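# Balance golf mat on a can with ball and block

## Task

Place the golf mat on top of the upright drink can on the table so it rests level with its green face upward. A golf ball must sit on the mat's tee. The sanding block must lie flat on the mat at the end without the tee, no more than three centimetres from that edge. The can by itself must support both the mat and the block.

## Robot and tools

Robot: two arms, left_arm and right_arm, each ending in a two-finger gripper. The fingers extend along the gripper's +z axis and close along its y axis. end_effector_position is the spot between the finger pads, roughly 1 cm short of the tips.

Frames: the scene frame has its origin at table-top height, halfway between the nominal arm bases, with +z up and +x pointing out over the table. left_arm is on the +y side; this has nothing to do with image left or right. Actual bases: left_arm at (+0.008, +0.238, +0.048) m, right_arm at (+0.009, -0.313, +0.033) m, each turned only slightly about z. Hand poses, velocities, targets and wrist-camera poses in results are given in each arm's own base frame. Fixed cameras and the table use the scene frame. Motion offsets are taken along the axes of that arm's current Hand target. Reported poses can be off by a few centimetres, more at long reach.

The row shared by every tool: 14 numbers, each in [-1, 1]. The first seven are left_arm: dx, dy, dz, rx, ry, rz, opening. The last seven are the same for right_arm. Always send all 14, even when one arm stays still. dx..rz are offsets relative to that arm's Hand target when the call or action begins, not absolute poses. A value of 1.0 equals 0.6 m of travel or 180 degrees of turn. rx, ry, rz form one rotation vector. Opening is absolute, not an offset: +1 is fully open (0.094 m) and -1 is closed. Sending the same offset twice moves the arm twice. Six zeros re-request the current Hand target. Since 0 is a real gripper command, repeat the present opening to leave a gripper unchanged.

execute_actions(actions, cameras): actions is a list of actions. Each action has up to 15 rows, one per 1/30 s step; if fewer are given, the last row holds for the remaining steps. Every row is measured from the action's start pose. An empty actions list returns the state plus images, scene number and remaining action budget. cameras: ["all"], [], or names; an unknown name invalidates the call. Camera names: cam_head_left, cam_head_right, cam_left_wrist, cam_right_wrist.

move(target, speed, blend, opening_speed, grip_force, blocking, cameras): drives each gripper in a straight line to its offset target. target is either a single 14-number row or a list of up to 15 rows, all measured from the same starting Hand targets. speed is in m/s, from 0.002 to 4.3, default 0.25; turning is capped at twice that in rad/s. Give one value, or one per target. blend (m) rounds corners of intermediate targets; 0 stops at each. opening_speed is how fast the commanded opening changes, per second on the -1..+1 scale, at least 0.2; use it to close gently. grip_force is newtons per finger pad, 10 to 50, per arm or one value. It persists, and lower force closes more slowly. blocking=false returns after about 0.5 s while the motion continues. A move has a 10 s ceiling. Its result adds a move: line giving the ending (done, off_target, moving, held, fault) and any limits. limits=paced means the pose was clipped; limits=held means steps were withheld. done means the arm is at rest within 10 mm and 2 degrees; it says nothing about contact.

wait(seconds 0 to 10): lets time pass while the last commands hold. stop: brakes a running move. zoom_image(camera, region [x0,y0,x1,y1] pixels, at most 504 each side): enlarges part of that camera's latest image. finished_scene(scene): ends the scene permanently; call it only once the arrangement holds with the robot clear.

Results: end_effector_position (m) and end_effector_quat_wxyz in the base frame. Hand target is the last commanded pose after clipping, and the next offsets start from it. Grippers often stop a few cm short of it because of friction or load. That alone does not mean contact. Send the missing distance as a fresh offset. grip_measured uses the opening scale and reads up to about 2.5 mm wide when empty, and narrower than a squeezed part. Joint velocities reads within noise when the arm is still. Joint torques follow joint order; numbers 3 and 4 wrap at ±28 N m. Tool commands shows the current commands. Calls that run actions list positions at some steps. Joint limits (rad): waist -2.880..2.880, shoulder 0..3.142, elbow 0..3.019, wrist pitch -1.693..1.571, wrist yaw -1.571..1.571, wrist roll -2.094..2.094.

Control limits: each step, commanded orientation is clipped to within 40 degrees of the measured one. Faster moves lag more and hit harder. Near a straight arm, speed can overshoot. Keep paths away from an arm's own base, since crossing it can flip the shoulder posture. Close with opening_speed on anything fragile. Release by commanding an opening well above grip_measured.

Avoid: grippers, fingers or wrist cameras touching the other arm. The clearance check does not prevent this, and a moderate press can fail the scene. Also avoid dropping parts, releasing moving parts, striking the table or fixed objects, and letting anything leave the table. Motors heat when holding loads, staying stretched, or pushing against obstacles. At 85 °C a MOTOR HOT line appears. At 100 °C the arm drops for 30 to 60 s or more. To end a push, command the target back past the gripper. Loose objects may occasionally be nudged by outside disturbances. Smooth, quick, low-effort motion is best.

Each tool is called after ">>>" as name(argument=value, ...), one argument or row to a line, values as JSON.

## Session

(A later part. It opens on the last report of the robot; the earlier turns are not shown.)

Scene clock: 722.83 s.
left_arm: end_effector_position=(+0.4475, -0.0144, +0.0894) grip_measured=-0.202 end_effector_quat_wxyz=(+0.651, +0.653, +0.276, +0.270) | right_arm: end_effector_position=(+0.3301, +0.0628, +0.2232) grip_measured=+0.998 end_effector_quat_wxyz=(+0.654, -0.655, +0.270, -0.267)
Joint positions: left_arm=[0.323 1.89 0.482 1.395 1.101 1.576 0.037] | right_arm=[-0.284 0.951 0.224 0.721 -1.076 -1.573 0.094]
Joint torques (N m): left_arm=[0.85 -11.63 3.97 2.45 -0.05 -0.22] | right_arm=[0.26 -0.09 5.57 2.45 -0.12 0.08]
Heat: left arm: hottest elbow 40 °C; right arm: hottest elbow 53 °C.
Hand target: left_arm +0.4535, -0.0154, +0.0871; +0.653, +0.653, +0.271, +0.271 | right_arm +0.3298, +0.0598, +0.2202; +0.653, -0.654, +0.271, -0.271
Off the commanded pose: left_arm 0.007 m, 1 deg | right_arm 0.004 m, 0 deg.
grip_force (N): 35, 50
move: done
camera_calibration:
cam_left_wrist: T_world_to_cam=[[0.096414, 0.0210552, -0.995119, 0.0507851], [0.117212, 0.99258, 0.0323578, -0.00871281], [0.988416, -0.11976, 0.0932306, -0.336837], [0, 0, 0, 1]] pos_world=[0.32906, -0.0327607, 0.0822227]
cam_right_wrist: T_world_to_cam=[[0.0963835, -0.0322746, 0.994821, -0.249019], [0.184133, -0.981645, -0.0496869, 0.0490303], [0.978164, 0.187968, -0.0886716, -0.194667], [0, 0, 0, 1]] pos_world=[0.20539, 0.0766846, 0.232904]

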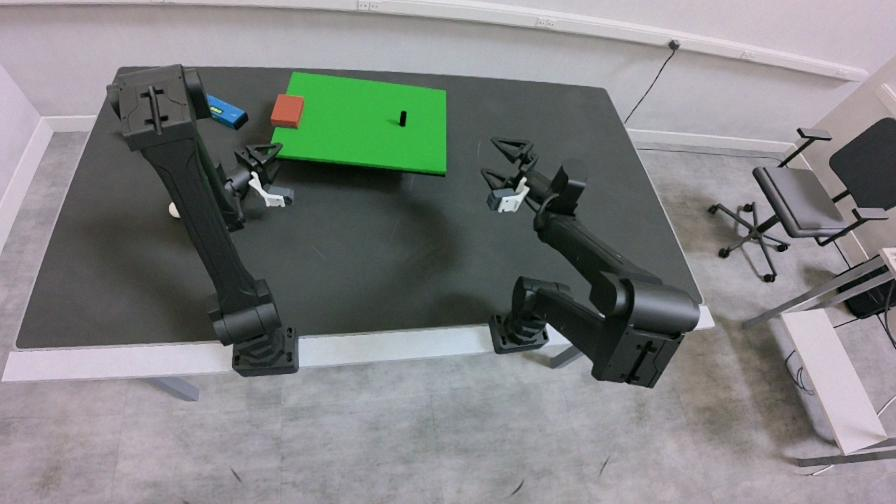

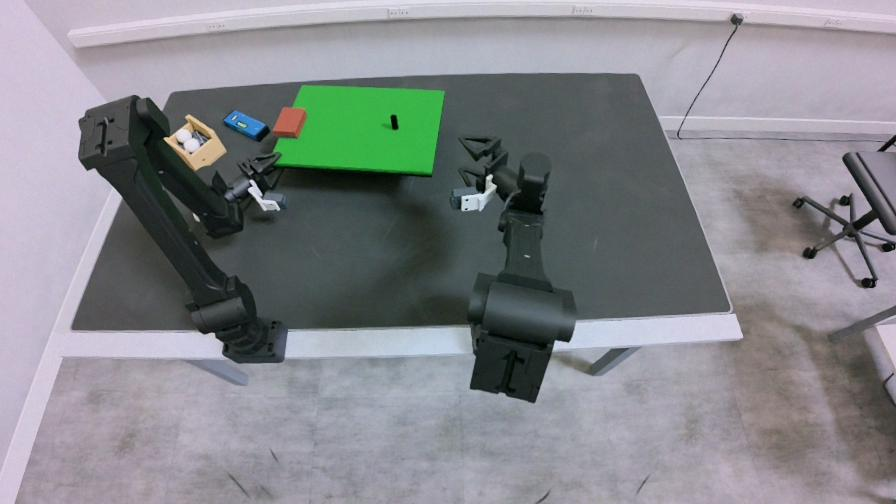

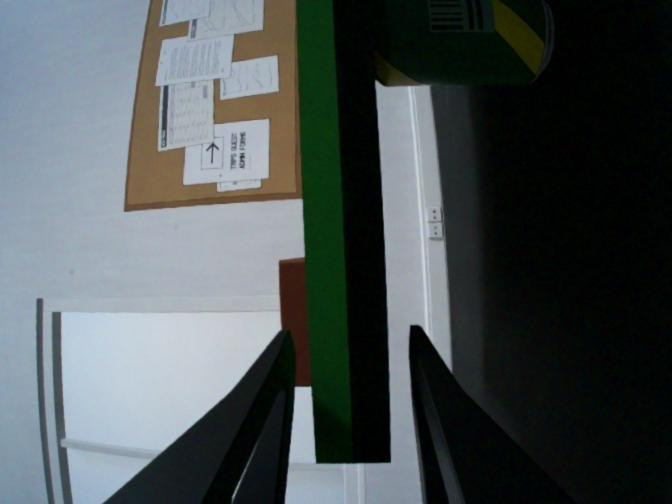

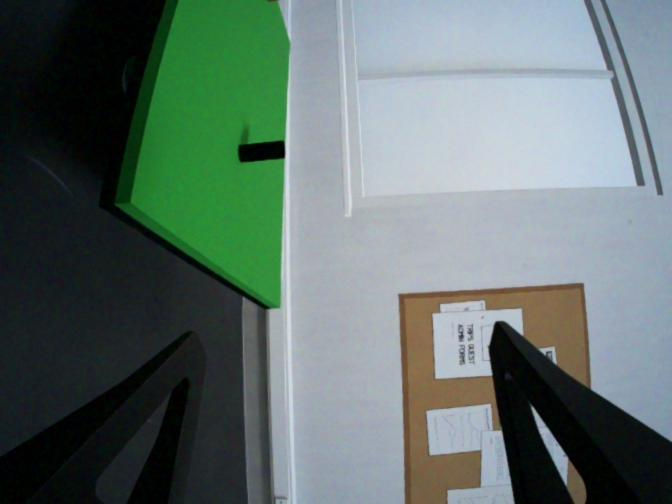

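>>> move(
  target=[0,0,0,0,0,0,-0.2,-0.0295,0.175,0.0412,0,0,0,1.0],
  speed=0.12,
  cameras=["cam_right_wrist"],
)

>>> zoom_image(
  camera="cam_right_wrist",
  region=[150, 0, 400, 250],
)

Scene clock: 730.60 s.
left_arm: end_effector_position=(+0.4475, -0.0144, +0.0894) grip_measured=-0.202 end_effector_quat_wxyz=(+0.651, +0.653, +0.276, +0.270) | right_arm: end_effector_position=(+0.3357, +0.0863, +0.1155) grip_measured=+0.998 end_effector_quat_wxyz=(+0.649, -0.655, +0.272, -0.275)
Joint positions: left_arm=[0.323 1.89 0.482 1.395 1.101 1.576 0.037] | right_arm=[-0.165 1.68 0.135 1.533 -0.941 -1.588 0.094]
Joint torques (N m): left_arm=[1.03 -11.34 3.97 2.4 -0.06 -0.19] | right_arm=[2.02 -4.01 0.83 2.66 0 0.24]
Heat: left arm: hottest elbow 40 °C; right arm: hottest elbow 51 °C.
Hand target: left_arm +0.4535, -0.0154, +0.0871; +0.653, +0.653, +0.271, +0.271 | right_arm +0.3348, +0.0897, +0.1152; +0.653, -0.654, +0.271, -0.271
Off the commanded pose: left_arm 0.007 m, 1 deg | right_arm 0.004 m, 1 deg.
grip_force (N): 35, 50
move: done
camera_calibration:
cam_right_wrist: T_world_to_cam=[[0.0911372, -0.0236745, 0.995557, -0.140737], [0.168299, -0.984971, -0.0388295, 0.070013], [0.981514, 0.17109, -0.0857831, -0.214027], [0, 0, 0, 1]] pos_world=[0.211114, 0.102247, 0.12447]
Images, in order (width x height): cam_right_wrist 672x504.

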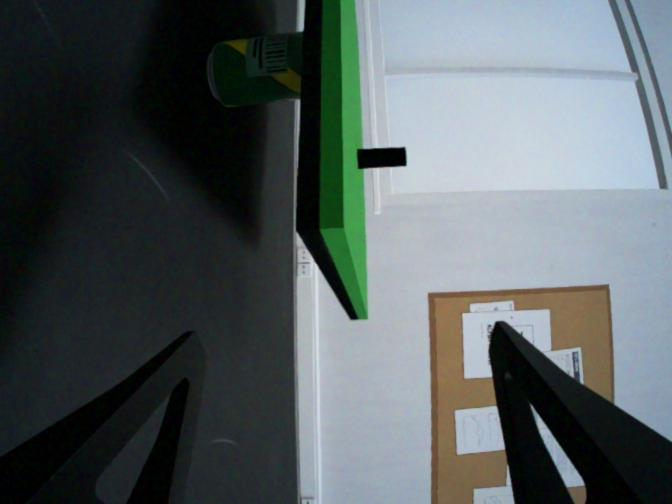

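Scaled by 2.016 from the camera's 672x504 image, which has a finer 960x720 frame.

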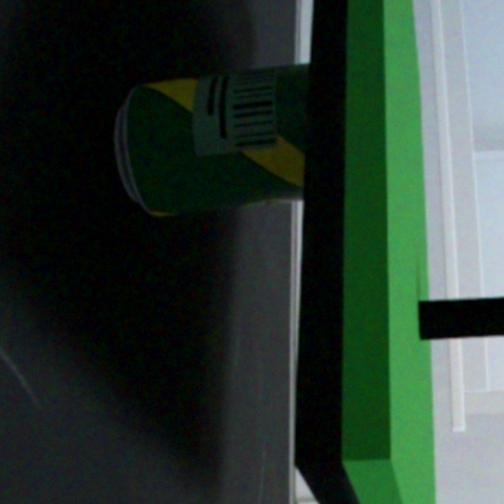

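>>> move(
  target=[0,0,0,0,0,0,-0.2,-0.0157,0.0175,0.1571,0,0,0,1.0],
  speed=0.06,
  cameras=["cam_right_wrist","cam_left_wrist"],
)

Scene clock: 738.20 s.
left_arm: end_effector_position=(+0.4475, -0.0144, +0.0894) grip_measured=-0.202 end_effector_quat_wxyz=(+0.651, +0.653, +0.276, +0.270) | right_arm: end_effector_position=(+0.3893, +0.1583, +0.1080) grip_measured=+0.998 end_effector_quat_wxyz=(+0.651, -0.653, +0.267, -0.279)
Joint positions: left_arm=[0.323 1.89 0.482 1.395 1.101 1.576 0.037] | right_arm=[0.138 1.772 0.278 1.499 -0.639 -1.584 0.094]
Joint torques (N m): left_arm=[1.2 -11.75 4 2.44 -0.06 -0.21] | right_arm=[1.67 -4.25 2.8 1.61 0.05 0.24]
Heat: left arm: hottest elbow 40 °C; right arm: hottest elbow 50 °C.
Hand target: left_arm +0.4535, -0.0154, +0.0871; +0.653, +0.653, +0.271, +0.271 | right_arm +0.3948, +0.1629, +0.1046; +0.653, -0.654, +0.271, -0.271
Off the commanded pose: left_arm 0.007 m, 1 deg | right_arm 0.008 m, 1 deg.
grip_force (N): 35, 50
move: done
camera_calibration:
cam_left_wrist: T_world_to_cam=[[0.096414, 0.0210552, -0.995119, 0.0507851], [0.117212, 0.99258, 0.0323578, -0.00871281], [0.988416, -0.11976, 0.0932306, -0.336837], [0, 0, 0, 1]] pos_world=[0.32906, -0.0327607, 0.0822227]
cam_right_wrist: T_world_to_cam=[[0.0770775, -0.0248377, 0.996716, -0.130906], [0.169534, -0.984805, -0.0376512, 0.130974], [0.982506, 0.17188, -0.0716954, -0.281665], [0, 0, 0, 1]] pos_world=[0.264622, 0.174145, 0.115213]
Images, in order (width x height): cam_left_wrist 672x504, cam_right_wrist 672x504.

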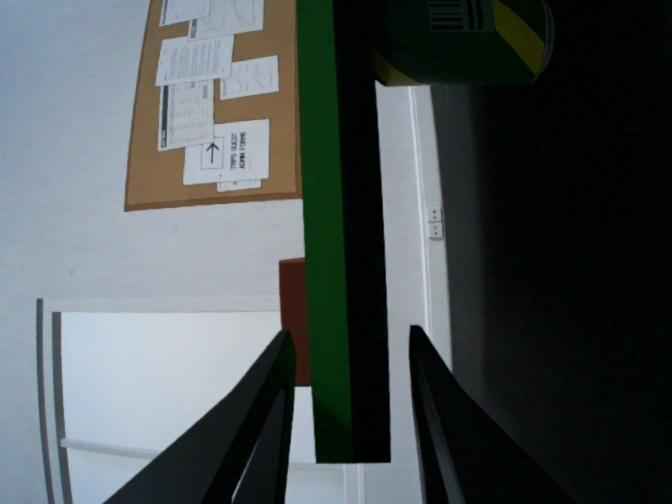

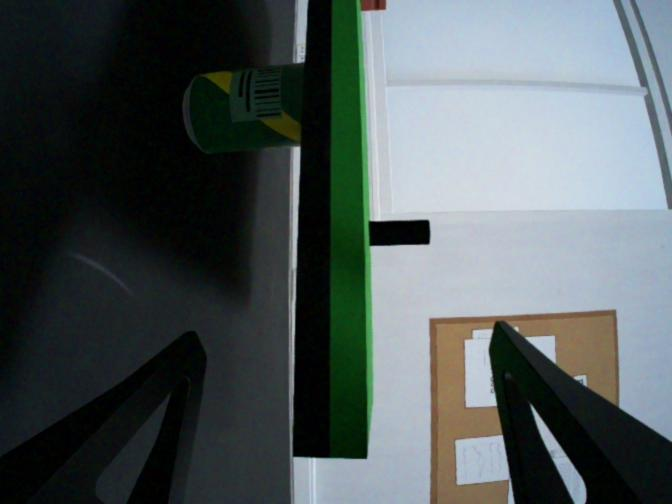

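>>> move(
  target=[0,0,0,0,0,0,-0.2,0,0,0,0,0,0,-0.2],
  opening_speed=0.5,
  cameras=["cam_right_wrist","cam_left_wrist"],
)

Scene clock: 742.17 s.
left_arm: end_effector_position=(+0.4475, -0.0144, +0.0894) grip_measured=-0.202 end_effector_quat_wxyz=(+0.651, +0.653, +0.276, +0.270) | right_arm: end_effector_position=(+0.3893, +0.1583, +0.1080) grip_measured=-0.197 end_effector_quat_wxyz=(+0.651, -0.653, +0.267, -0.279)
Joint positions: left_arm=[0.323 1.89 0.482 1.395 1.101 1.576 0.037] | right_arm=[0.138 1.772 0.278 1.499 -0.639 -1.584 0.038]
Joint torques (N m): left_arm=[0.91 -11.63 3.93 2.35 -0.05 -0.21] | right_arm=[2.32 -5.42 2.73 1.44 0.03 0.22]
Heat: left arm: hottest elbow 40 °C; right arm: hottest elbow 49 °C.
Hand target: left_arm +0.4535, -0.0154, +0.0871; +0.653, +0.653, +0.271, +0.271 | right_arm +0.3948, +0.1628, +0.1046; +0.653, -0.653, +0.271, -0.271
Off the commanded pose: left_arm 0.007 m, 1 deg | right_arm 0.008 m, 1 deg.
grip_force (N): 35, 50
move: done
camera_calibration:
cam_left_wrist: T_world_to_cam=[[0.096414, 0.0210552, -0.995119, 0.0507851], [0.117212, 0.99258, 0.0323578, -0.00871281], [0.988416, -0.11976, 0.0932306, -0.336837], [0, 0, 0, 1]] pos_world=[0.32906, -0.0327607, 0.0822227]
cam_right_wrist: T_world_to_cam=[[0.0770641, -0.0248684, 0.996716, -0.130905], [0.169129, -0.984875, -0.0376497, 0.131078], [0.982576, 0.171475, -0.0716925, -0.281712], [0, 0, 0, 1]] pos_world=[0.264723, 0.174146, 0.115213]
Images, in order (width x height): cam_left_wrist 672x504, cam_right_wrist 672x504.

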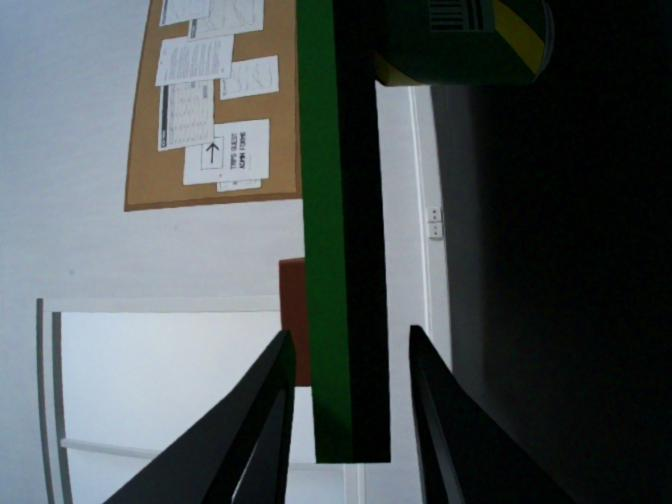

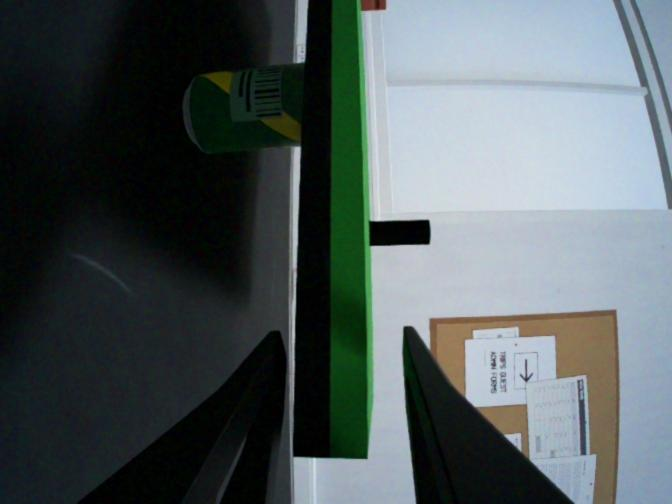

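>>> move(
  target=[
    [0,0,0,0,0,0,0.3,0,0,0,0,0,0,-0.2],
    [0,0.008,-0.15,0,0,0,0.3,0,0,0,0,0,0,-0.2],
    [0,0.12,-0.2,0,0,0,0.5,0,0,0,0,0,0,-0.2],
  ],
  speed=[0.06,0.06,0.15],
  opening_speed=0.6,
  cameras=["all"],
)

Scene clock: 751.40 s.
left_arm: end_effector_position=(+0.3716, +0.0683, +0.1584) grip_measured=+0.498 end_effector_quat_wxyz=(+0.655, +0.653, +0.269, +0.269) | right_arm: end_effector_position=(+0.3893, +0.1583, +0.1080) grip_measured=-0.198 end_effector_quat_wxyz=(+0.651, -0.653, +0.267, -0.279)
Joint positions: left_arm=[0.658 1.579 0.405 1.199 1.448 1.545 0.07] | right_arm=[0.138 1.772 0.278 1.499 -0.639 -1.584 0.038]
Joint torques (N m): left_arm=[2.08 -11.52 3.63 0.81 0.08 -0.08] | right_arm=[1.49 -5.48 2.78 1.43 0.08 0.24]
Heat: left arm: hottest elbow 40 °C; right arm: hottest elbow 48 °C.
Hand target: left_arm +0.3686, +0.0694, +0.1591; +0.653, +0.653, +0.271, +0.271 | right_arm +0.3948, +0.1628, +0.1046; +0.653, -0.653, +0.271, -0.271
Off the commanded pose: left_arm 0.003 m, 0 deg | right_arm 0.008 m, 1 deg.
grip_force (N): 35, 50
move: done
camera_calibration:
cam_left_wrist: T_world_to_cam=[[0.107416, 0.0175292, -0.99406, 0.120968], [0.128552, 0.991206, 0.03137, -0.0881053], [0.985868, -0.131158, 0.104218, -0.258368], [0, 0, 0, 1]] pos_world=[0.253049, 0.051323, 0.14994]
cam_right_wrist: T_world_to_cam=[[0.0770641, -0.0248684, 0.996716, -0.130905], [0.169129, -0.984875, -0.0376497, 0.131078], [0.982576, 0.171475, -0.0716925, -0.281712], [0, 0, 0, 1]] pos_world=[0.264723, 0.174146, 0.115213]

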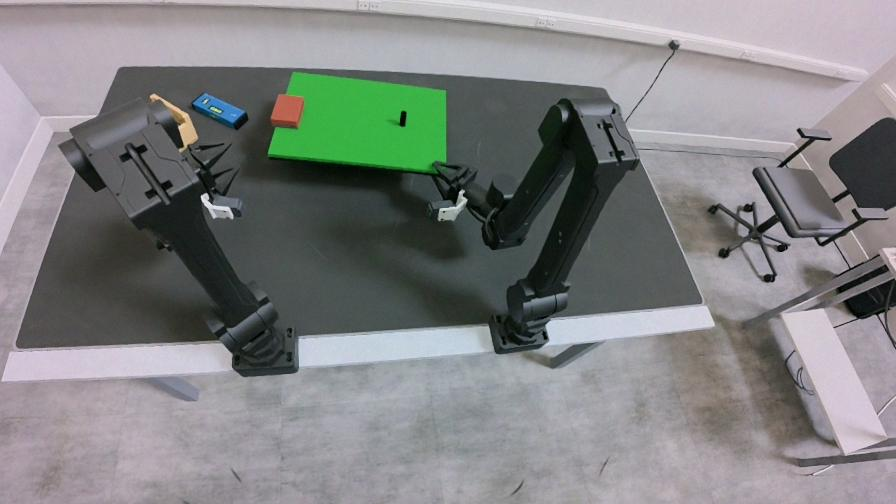

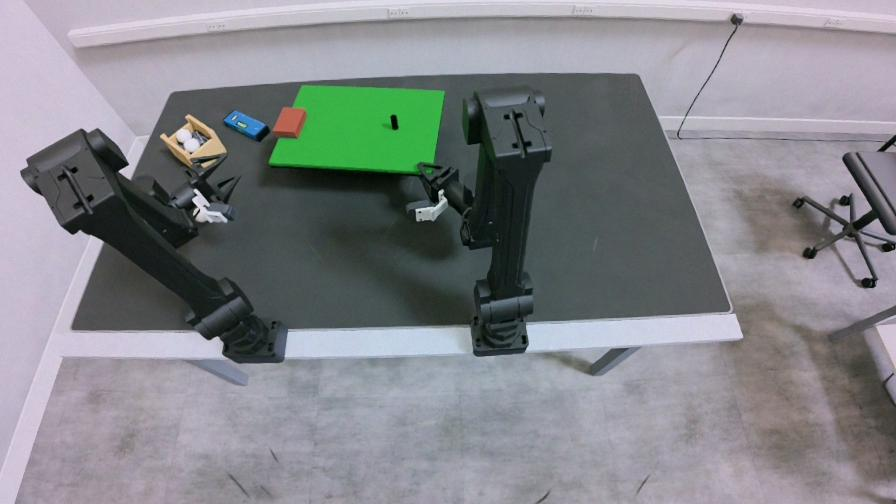

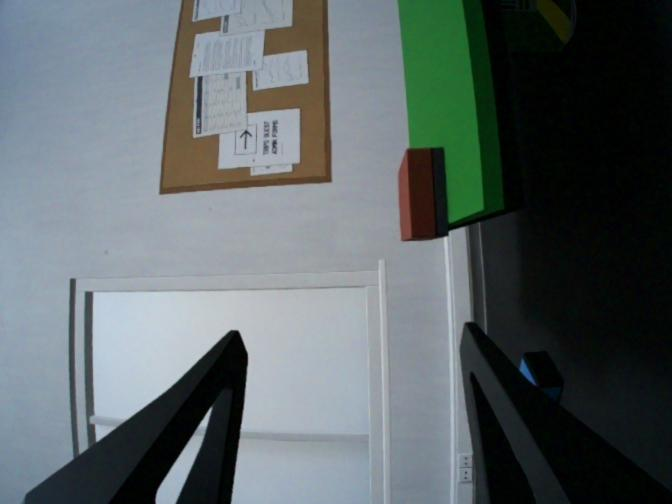

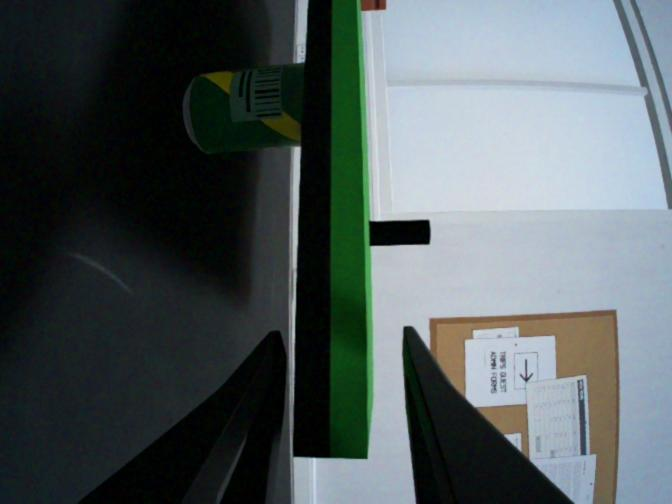

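>>> zoom_image(
  camera="cam_head_left",
  region=[250, 50, 470, 190],
)

>>> zoom_image(
  camera="cam_head_right",
  region=[250, 60, 470, 200],
)

Scaled by 2.291.

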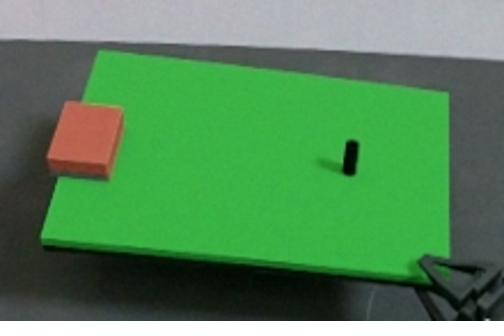

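Scaled by 2.291.

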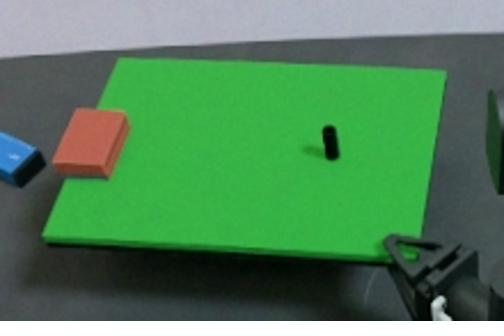

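>>> move(
  target=[
    [0.1202,0.0683,-0.1876,-0.016,0.6233,-0.641,0.5,0,0,0,0,0,0,-0.2],
    [0.1732,-0.165,-0.2053,-0.016,0.6233,-0.641,0.5,0,0,0,0,0,0,-0.2],
  ],
  speed=[0.3,0.15],
  cameras=["all"],
)

Scene clock: 767.30 s.
left_arm: end_effector_position=(+0.3566, +0.2274, +0.0687) grip_measured=+0.498 end_effector_quat_wxyz=(+0.129, -0.282, +0.950, +0.038) | right_arm: end_effector_position=(+0.3893, +0.1583, +0.1080) grip_measured=-0.198 end_effector_quat_wxyz=(+0.651, -0.653, +0.267, -0.279)
Joint positions: left_arm=[0.568 1.43 0.857 -0.728 -0.001 -0.008 0.07] | right_arm=[0.138 1.772 0.278 1.499 -0.639 -1.584 0.038]
Joint torques (N m): left_arm=[2.14 -11.11 6.86 1.5 0.12 0.02] | right_arm=[2.14 -5.3 2.81 1.58 0.02 0.17]
Heat: left arm: hottest elbow 40 °C; right arm: hottest elbow 46 °C.
Hand target: left_arm +0.3547, +0.2299, +0.0598; +0.125, -0.282, +0.951, +0.036 | right_arm +0.3948, +0.1628, +0.1046; +0.653, -0.653, +0.271, -0.271
Off the commanded pose: left_arm 0.009 m, 1 deg | right_arm 0.008 m, 1 deg.
grip_force (N): 35, 50
move: done
camera_calibration:
cam_left_wrist: T_world_to_cam=[[0.482416, -0.872194, -0.0809501, 0.0364802], [-0.793511, -0.474285, 0.381305, 0.396997], [-0.370965, -0.119713, -0.920898, 0.338276], [0, 0, 0, 1]] pos_world=[0.422911, 0.260603, 0.163094]
cam_right_wrist: T_world_to_cam=[[0.0770641, -0.0248684, 0.996716, -0.130905], [0.169129, -0.984875, -0.0376497, 0.131078], [0.982576, 0.171475, -0.0716925, -0.281712], [0, 0, 0, 1]] pos_world=[0.264723, 0.174146, 0.115213]

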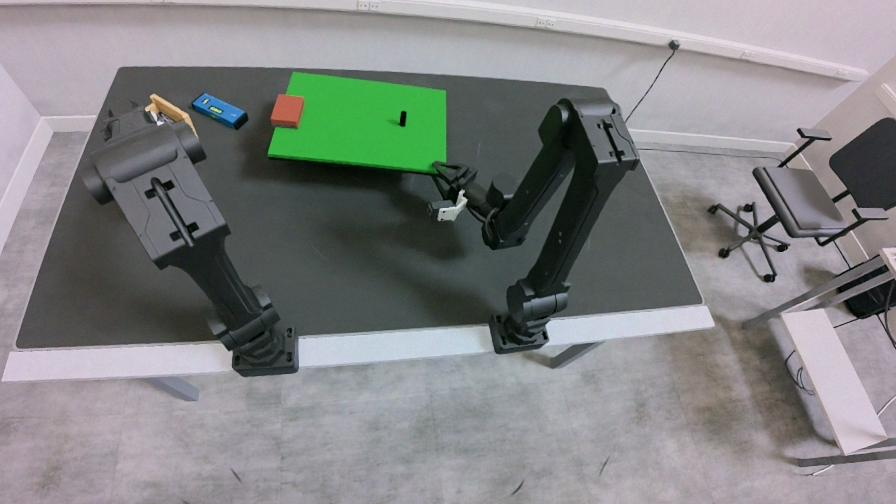

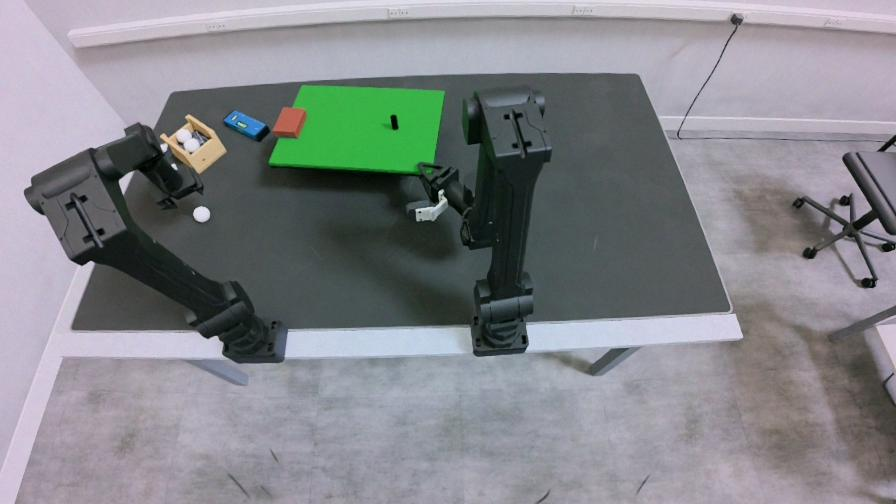

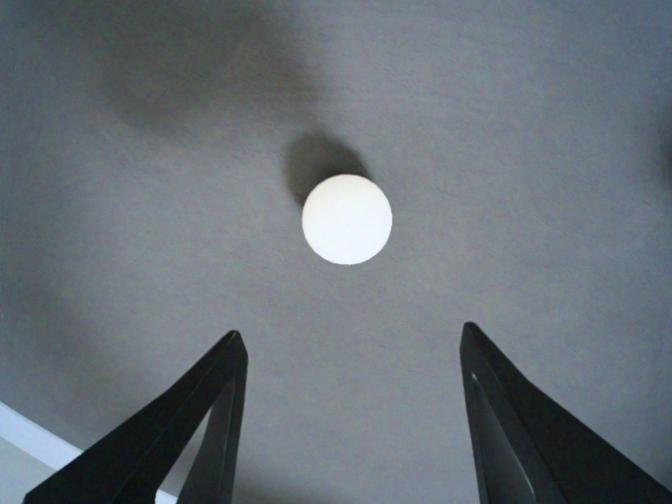

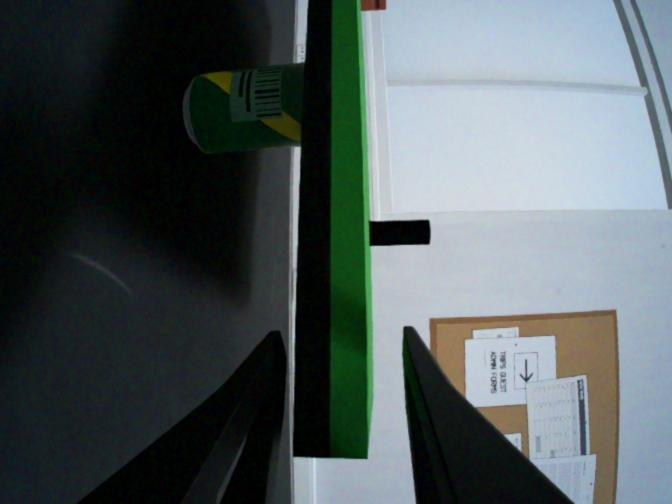

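>>> move(
  target=[0.0177,0.0067,0.1538,0,0,0,0.5,0,0,0,0,0,0,-0.2],
  speed=0.1,
  cameras=["cam_left_wrist"],
)

Scene clock: 771.23 s.
left_arm: end_effector_position=(+0.3683, +0.2391, -0.0220) grip_measured=+0.498 end_effector_quat_wxyz=(+0.131, -0.281, +0.950, +0.038) | right_arm: end_effector_position=(+0.3893, +0.1583, +0.1080) grip_measured=-0.198 end_effector_quat_wxyz=(+0.651, -0.653, +0.267, -0.279)
Joint positions: left_arm=[0.577 1.649 0.803 -0.452 0.002 0.002 0.07] | right_arm=[0.138 1.772 0.278 1.499 -0.639 -1.584 0.038]
Joint torques (N m): left_arm=[2.02 -12.86 5.53 1.5 0.12 0.04] | right_arm=[2.14 -4.37 2.67 1.54 0.01 0.2]
Heat: left arm: hottest elbow 40 °C; right arm: hottest elbow 46 °C.
Hand target: left_arm +0.3639, +0.2405, -0.0321; +0.125, -0.282, +0.951, +0.036 | right_arm +0.3948, +0.1628, +0.1046; +0.653, -0.653, +0.271, -0.271
Off the commanded pose: left_arm 0.011 m, 1 deg | right_arm 0.008 m, 1 deg.
grip_force (N): 35, 50
move: off_target (left_arm)
camera_calibration:
cam_left_wrist: T_world_to_cam=[[0.481602, -0.872618, -0.0812216, 0.0341258], [-0.795023, -0.474006, 0.378493, 0.446873], [-0.36878, -0.11771, -0.922033, 0.259168], [0, 0, 0, 1]] pos_world=[0.434416, 0.272106, 0.0725951]
Images, in order (width x height): cam_left_wrist 672x504.

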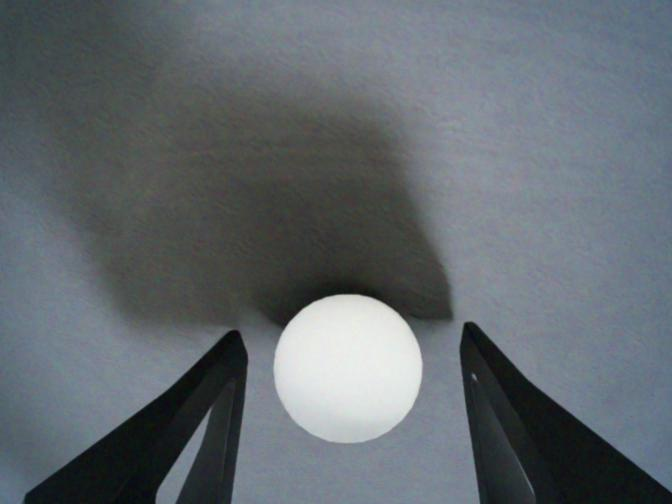

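>>> move(
  target=[0,0,0,0,0,0,-0.3,0,0,0,0,0,0,-0.2],
  grip_force=[20,50],
  opening_speed=0.4,
  cameras=["cam_left_wrist"],
)

Scene clock: 774.63 s.
left_arm: end_effector_position=(+0.3683, +0.2391, -0.0220) grip_measured=-0.087 end_effector_quat_wxyz=(+0.131, -0.281, +0.950, +0.038) | right_arm: end_effector_position=(+0.3893, +0.1583, +0.1080) grip_measured=-0.198 end_effector_quat_wxyz=(+0.651, -0.653, +0.267, -0.279)
Joint positions: left_arm=[0.577 1.649 0.803 -0.452 0.002 0.002 0.043] | right_arm=[0.138 1.772 0.278 1.499 -0.639 -1.584 0.038]
Joint torques (N m): left_arm=[2.26 -12.98 5.45 1.44 0.11 0.05] | right_arm=[2.78 -4.66 2.82 1.36 0.04 0.21]
Heat: left arm: hottest elbow 40 °C; right arm: hottest elbow 46 °C.
Hand target: left_arm +0.3639, +0.2405, -0.0321; +0.125, -0.282, +0.951, +0.036 | right_arm +0.3948, +0.1628, +0.1046; +0.653, -0.653, +0.271, -0.271
Off the commanded pose: left_arm 0.011 m, 1 deg | right_arm 0.008 m, 1 deg.
grip_force (N): 20, 50
move: off_target (left_arm)
camera_calibration:
cam_left_wrist: T_world_to_cam=[[0.481602, -0.872618, -0.0812216, 0.0341258], [-0.795023, -0.474006, 0.378493, 0.446873], [-0.36878, -0.11771, -0.922033, 0.259168], [0, 0, 0, 1]] pos_world=[0.434416, 0.272106, 0.0725951]
Images, in order (width x height): cam_left_wrist 672x504.

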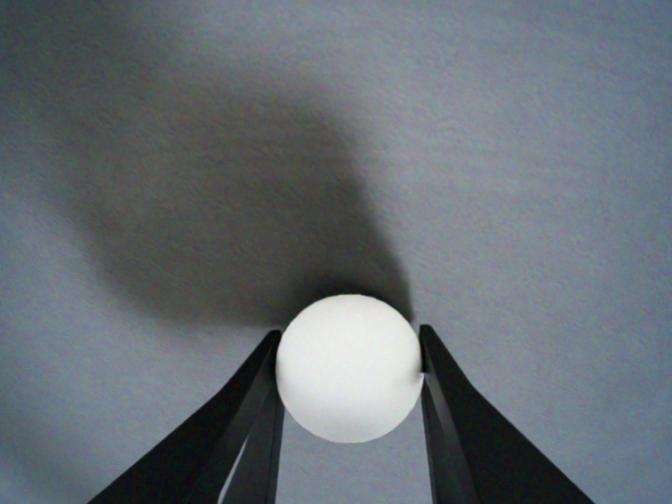

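>>> move(
  target=[
    [-0.1215,-0.0007,-0.5240,0,0,0,-0.3,0,0,0,0,0,0,-0.2],
    [0.1732,-0.7977,-0.6183,0.1046,-0.0249,0.3345,-0.3,0,0,0,0,0,0,-0.2],
  ],
  speed=[0.2,0.25],
  blend=0.04,
  cameras=["all"],
)

Scene clock: 783.73 s.
left_arm: end_effector_position=(+0.4443, -0.2585, +0.2841) grip_measured=-0.087 end_effector_quat_wxyz=(+0.148, +0.253, +0.955, -0.040) | right_arm: end_effector_position=(+0.3893, +0.1583, +0.1080) grip_measured=-0.198 end_effector_quat_wxyz=(+0.651, -0.653, +0.267, -0.279)
Joint positions: left_arm=[-0.527 1.485 1.504 -1.282 -0.001 -0.009 0.043] | right_arm=[0.138 1.772 0.278 1.499 -0.639 -1.584 0.038]
Joint torques (N m): left_arm=[1.55 -13.86 12.66 1.14 0.07 0.04] | right_arm=[2.02 -4.13 2.91 1.35 0.02 0.27]
Heat: left arm: hottest elbow 41 °C; right arm: hottest elbow 45 °C.
Hand target: left_arm +0.4600, -0.2675, +0.3001; +0.167, +0.256, +0.951, -0.045 | right_arm +0.3948, +0.1628, +0.1046; +0.653, -0.653, +0.271, -0.271
Off the commanded pose: left_arm 0.024 m, 2 deg | right_arm 0.008 m, 1 deg.
grip_force (N): 20, 50
move: off_target (left_arm)
camera_calibration:
cam_left_wrist: T_world_to_cam=[[-0.550601, -0.830609, -0.0832297, 0.0582516], [-0.797484, 0.493923, 0.346496, 0.415942], [-0.246693, 0.257155, -0.934352, 0.557048], [0, 0, 0, 1]] pos_world=[0.501201, -0.300307, 0.381205]
cam_right_wrist: T_world_to_cam=[[0.0770641, -0.0248684, 0.996716, -0.130905], [0.169129, -0.984875, -0.0376497, 0.131078], [0.982576, 0.171475, -0.0716925, -0.281712], [0, 0, 0, 1]] pos_world=[0.264723, 0.174146, 0.115213]

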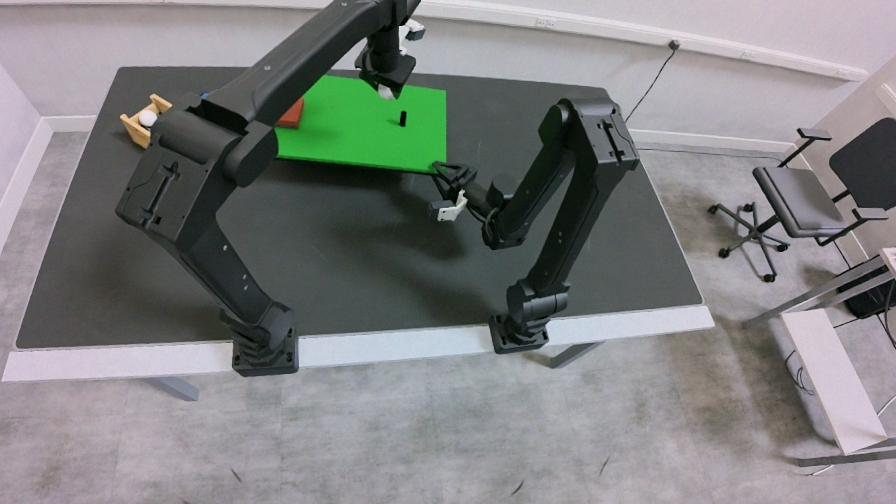

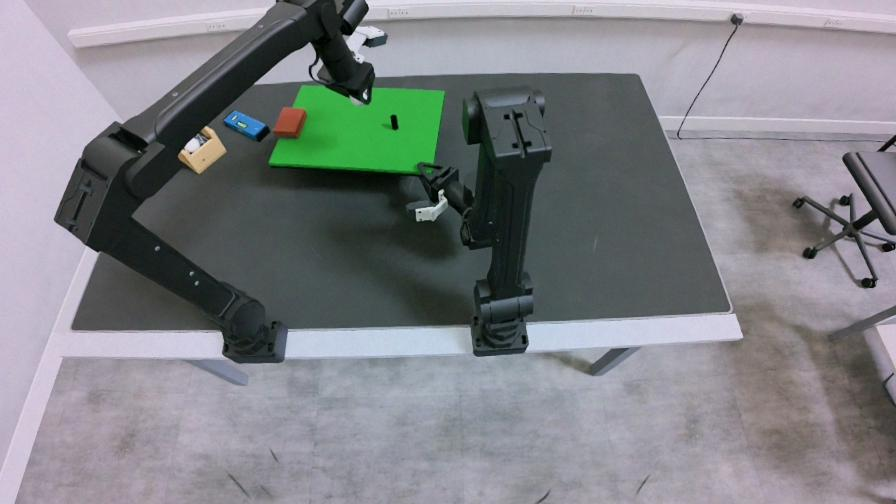

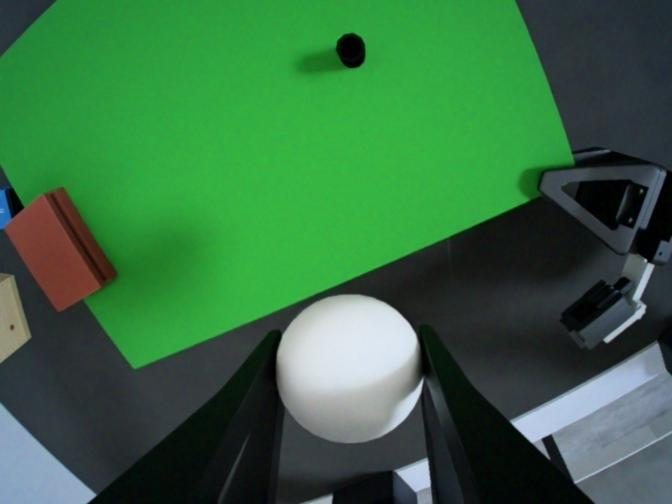

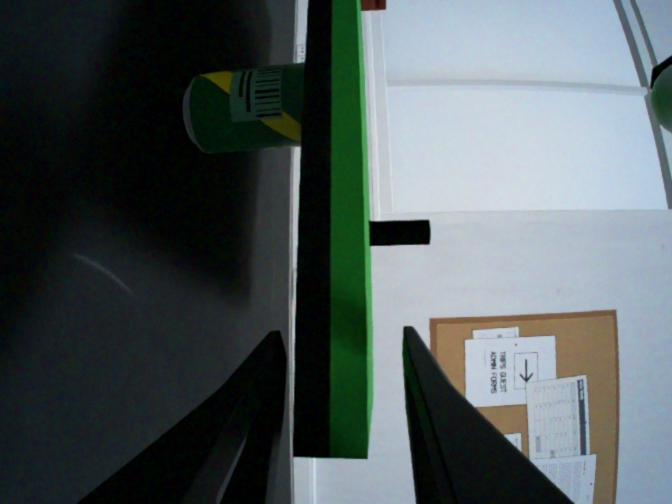

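>>> zoom_image(
  camera="cam_left_wrist",
  region=[290, 10, 410, 100],
)

>>> zoom_image(
  camera="cam_right_wrist",
  region=[320, 180, 480, 300],
)

Scaled by 4.200 from the camera's 672x504 image, which has a finer 960x720 frame.

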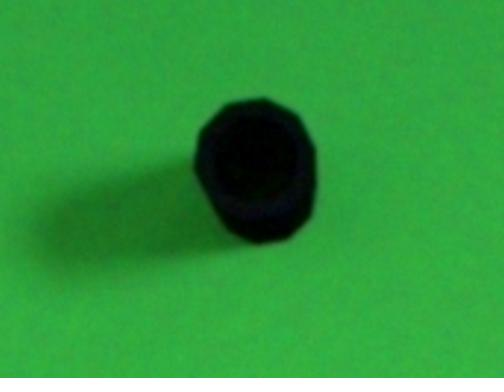

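Scaled by 3.150 from the camera's 672x504 image, which has a finer 960x720 frame.

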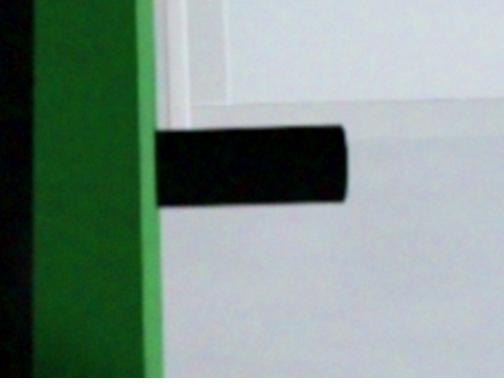

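>>> move(
  target=[-0.0737,-0.0032,0.2431,0,0,0,-0.3,0,0,0,0,0,0,-0.2],
  speed=0.1,
  cameras=["all"],
)

Scene clock: 794.30 s.
left_arm: end_effector_position=(+0.5191, -0.3020, +0.1650) grip_measured=-0.087 end_effector_quat_wxyz=(+0.144, +0.253, +0.956, -0.039) | right_arm: end_effector_position=(+0.3893, +0.1583, +0.1080) grip_measured=-0.198 end_effector_quat_wxyz=(+0.651, -0.653, +0.267, -0.279)
Joint positions: left_arm=[-0.527 1.75 1.515 -1.037 -0.001 -0.009 0.043] | right_arm=[0.138 1.772 0.278 1.499 -0.639 -1.584 0.038]
Joint torques (N m): left_arm=[0.97 -17.9 12.25 1.65 0.02 -0.01] | right_arm=[2.61 -4.72 2.81 1.44 0.01 0.23]
Heat: left arm: hottest elbow 43 °C; right arm: hottest elbow 45 °C.
Hand target: left_arm +0.5380, -0.3149, +0.1780; +0.167, +0.256, +0.951, -0.045 | right_arm +0.3948, +0.1628, +0.1046; +0.653, -0.653, +0.271, -0.271
Off the commanded pose: left_arm 0.026 m, 3 deg | right_arm 0.008 m, 1 deg.
grip_force (N): 20, 50
move: off_target (left_arm)
camera_calibration:
cam_left_wrist: T_world_to_cam=[[-0.551519, -0.830038, -0.0828443, 0.0540198], [-0.79478, 0.492727, 0.354324, 0.535281], [-0.253283, 0.261259, -0.931446, 0.479566], [0, 0, 0, 1]] pos_world=[0.576689, -0.3442, 0.261503]
cam_right_wrist: T_world_to_cam=[[0.0770641, -0.0248684, 0.996716, -0.130905], [0.169129, -0.984875, -0.0376497, 0.131078], [0.982576, 0.171475, -0.0716925, -0.281712], [0, 0, 0, 1]] pos_world=[0.264723, 0.174146, 0.115213]

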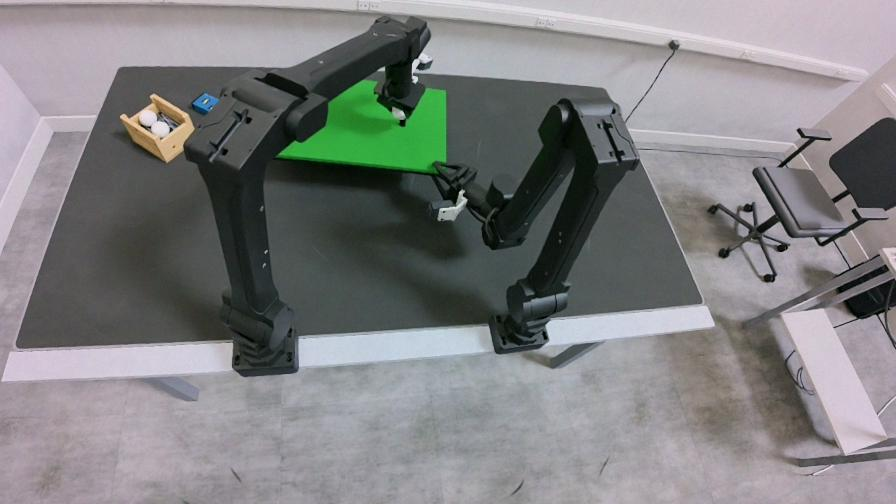

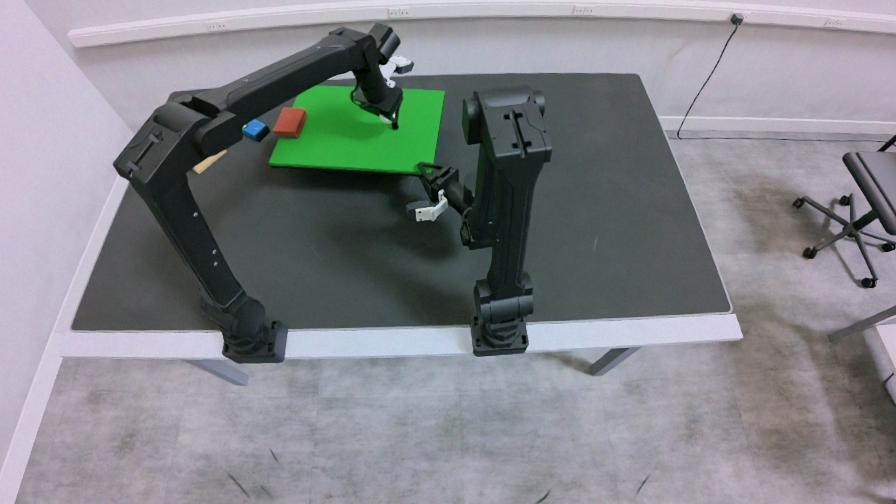

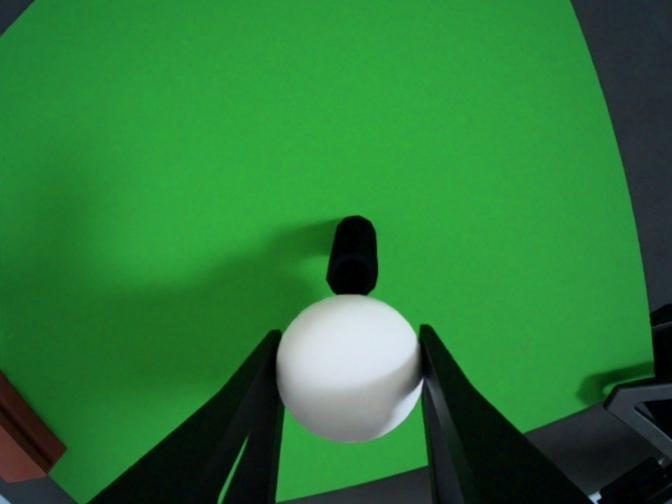

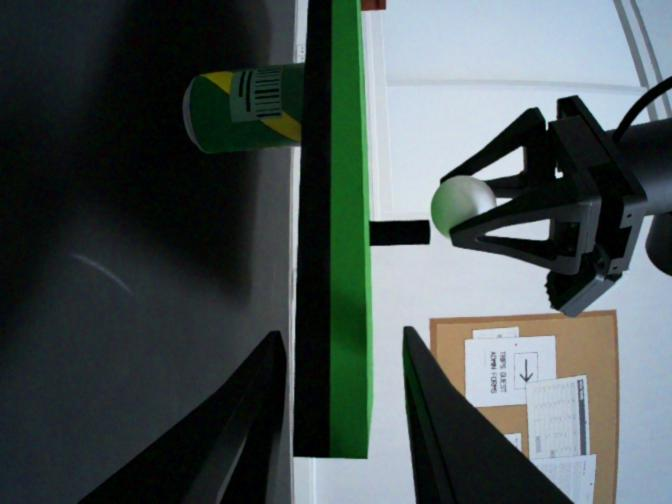

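>>> move(
  target=[-0.0294,0.0017,-0.0726,0,0,0,-0.3,0,0,0,0,0,0,-0.2],
  speed=0.08,
  cameras=["cam_left_wrist"],
)

Scene clock: 798.50 s.
left_arm: end_effector_position=(+0.5282, -0.3073, +0.2052) grip_measured=-0.087 end_effector_quat_wxyz=(+0.150, +0.253, +0.955, -0.040) | right_arm: end_effector_position=(+0.3893, +0.1583, +0.1080) grip_measured=-0.198 end_effector_quat_wxyz=(+0.651, -0.653, +0.267, -0.279)
Joint positions: left_arm=[-0.527 1.75 1.619 -1.127 -0.001 -0.009 0.043] | right_arm=[0.138 1.772 0.278 1.499 -0.639 -1.584 0.038]
Joint torques (N m): left_arm=[1.44 -19.78 12.6 0.38 0.05 0.02] | right_arm=[1.79 -5.48 2.76 1.46 0 0.2]
Heat: left arm: hottest elbow 44 °C; right arm: hottest elbow 44 °C.
Hand target: left_arm +0.5401, -0.3149, +0.2250; +0.167, +0.256, +0.951, -0.045 | right_arm +0.3948, +0.1628, +0.1046; +0.653, -0.653, +0.271, -0.271
Off the commanded pose: left_arm 0.024 m, 2 deg | right_arm 0.008 m, 1 deg.
grip_force (N): 20, 50
move: off_target (left_arm)
camera_calibration:
cam_left_wrist: T_world_to_cam=[[-0.550474, -0.830646, -0.0837058, 0.0574116], [-0.799038, 0.495151, 0.341122, 0.536579], [-0.241904, 0.254663, -0.936285, 0.513669], [0, 0, 0, 1]] pos_world=[0.584609, -0.348812, 0.302707]
Images, in order (width x height): cam_left_wrist 672x504.

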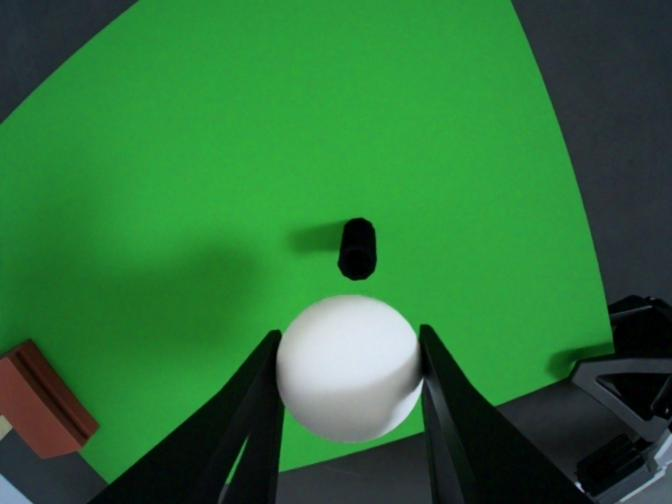

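>>> move(
  target=[0.0085,0,0.0235,0,0,0,-0.3,0,0,0,0,0,0,-0.2],
  speed=0.05,
  cameras=["cam_left_wrist","cam_right_wrist"],
)

Scene clock: 802.03 s.
left_arm: end_effector_position=(+0.5299, -0.3082, +0.2058) grip_measured=-0.087 end_effector_quat_wxyz=(+0.154, +0.253, +0.954, -0.042) | right_arm: end_effector_position=(+0.3893, +0.1583, +0.1080) grip_measured=-0.198 end_effector_quat_wxyz=(+0.651, -0.653, +0.267, -0.279)
Joint positions: left_arm=[-0.527 1.75 1.619 -1.119 -0.001 -0.009 0.043] | right_arm=[0.138 1.772 0.278 1.499 -0.639 -1.584 0.038]
Joint torques (N m): left_arm=[1.32 -19.55 10.35 1.51 0.04 0.03] | right_arm=[2.84 -5.01 2.65 1.59 -0.02 0.21]
Heat: left arm: hottest elbow 45 °C; right arm: hottest elbow 44 °C.
Hand target: left_arm +0.5400, -0.3149, +0.2100; +0.167, +0.256, +0.951, -0.045 | right_arm +0.3948, +0.1628, +0.1046; +0.653, -0.653, +0.271, -0.271
Off the commanded pose: left_arm 0.013 m, 2 deg | right_arm 0.008 m, 1 deg.
grip_force (N): 20, 50
move: off_target (left_arm)
camera_calibration:
cam_left_wrist: T_world_to_cam=[[-0.54986, -0.831006, -0.0841654, 0.0572113], [-0.801391, 0.496478, 0.333589, 0.541442], [-0.235428, 0.250877, -0.938954, 0.510796], [0, 0, 0, 1]] pos_world=[0.585621, -0.349418, 0.30381]
cam_right_wrist: T_world_to_cam=[[0.0770641, -0.0248684, 0.996716, -0.130905], [0.169129, -0.984875, -0.0376497, 0.131078], [0.982576, 0.171475, -0.0716925, -0.281712], [0, 0, 0, 1]] pos_world=[0.264723, 0.174146, 0.115213]
Images, in order (width x height): cam_left_wrist 672x504, cam_right_wrist 672x504.

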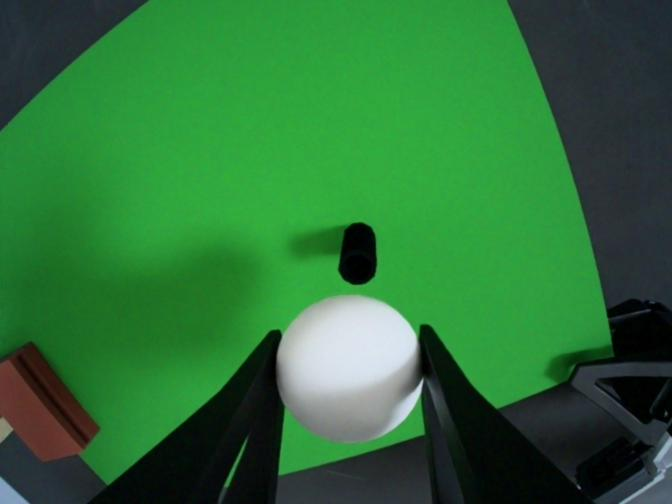

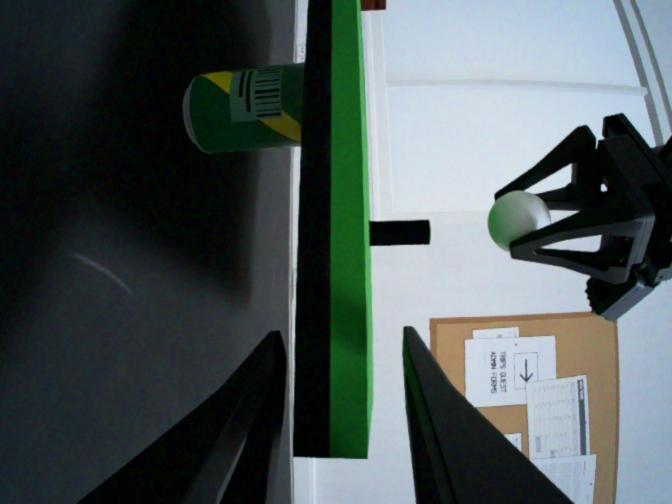

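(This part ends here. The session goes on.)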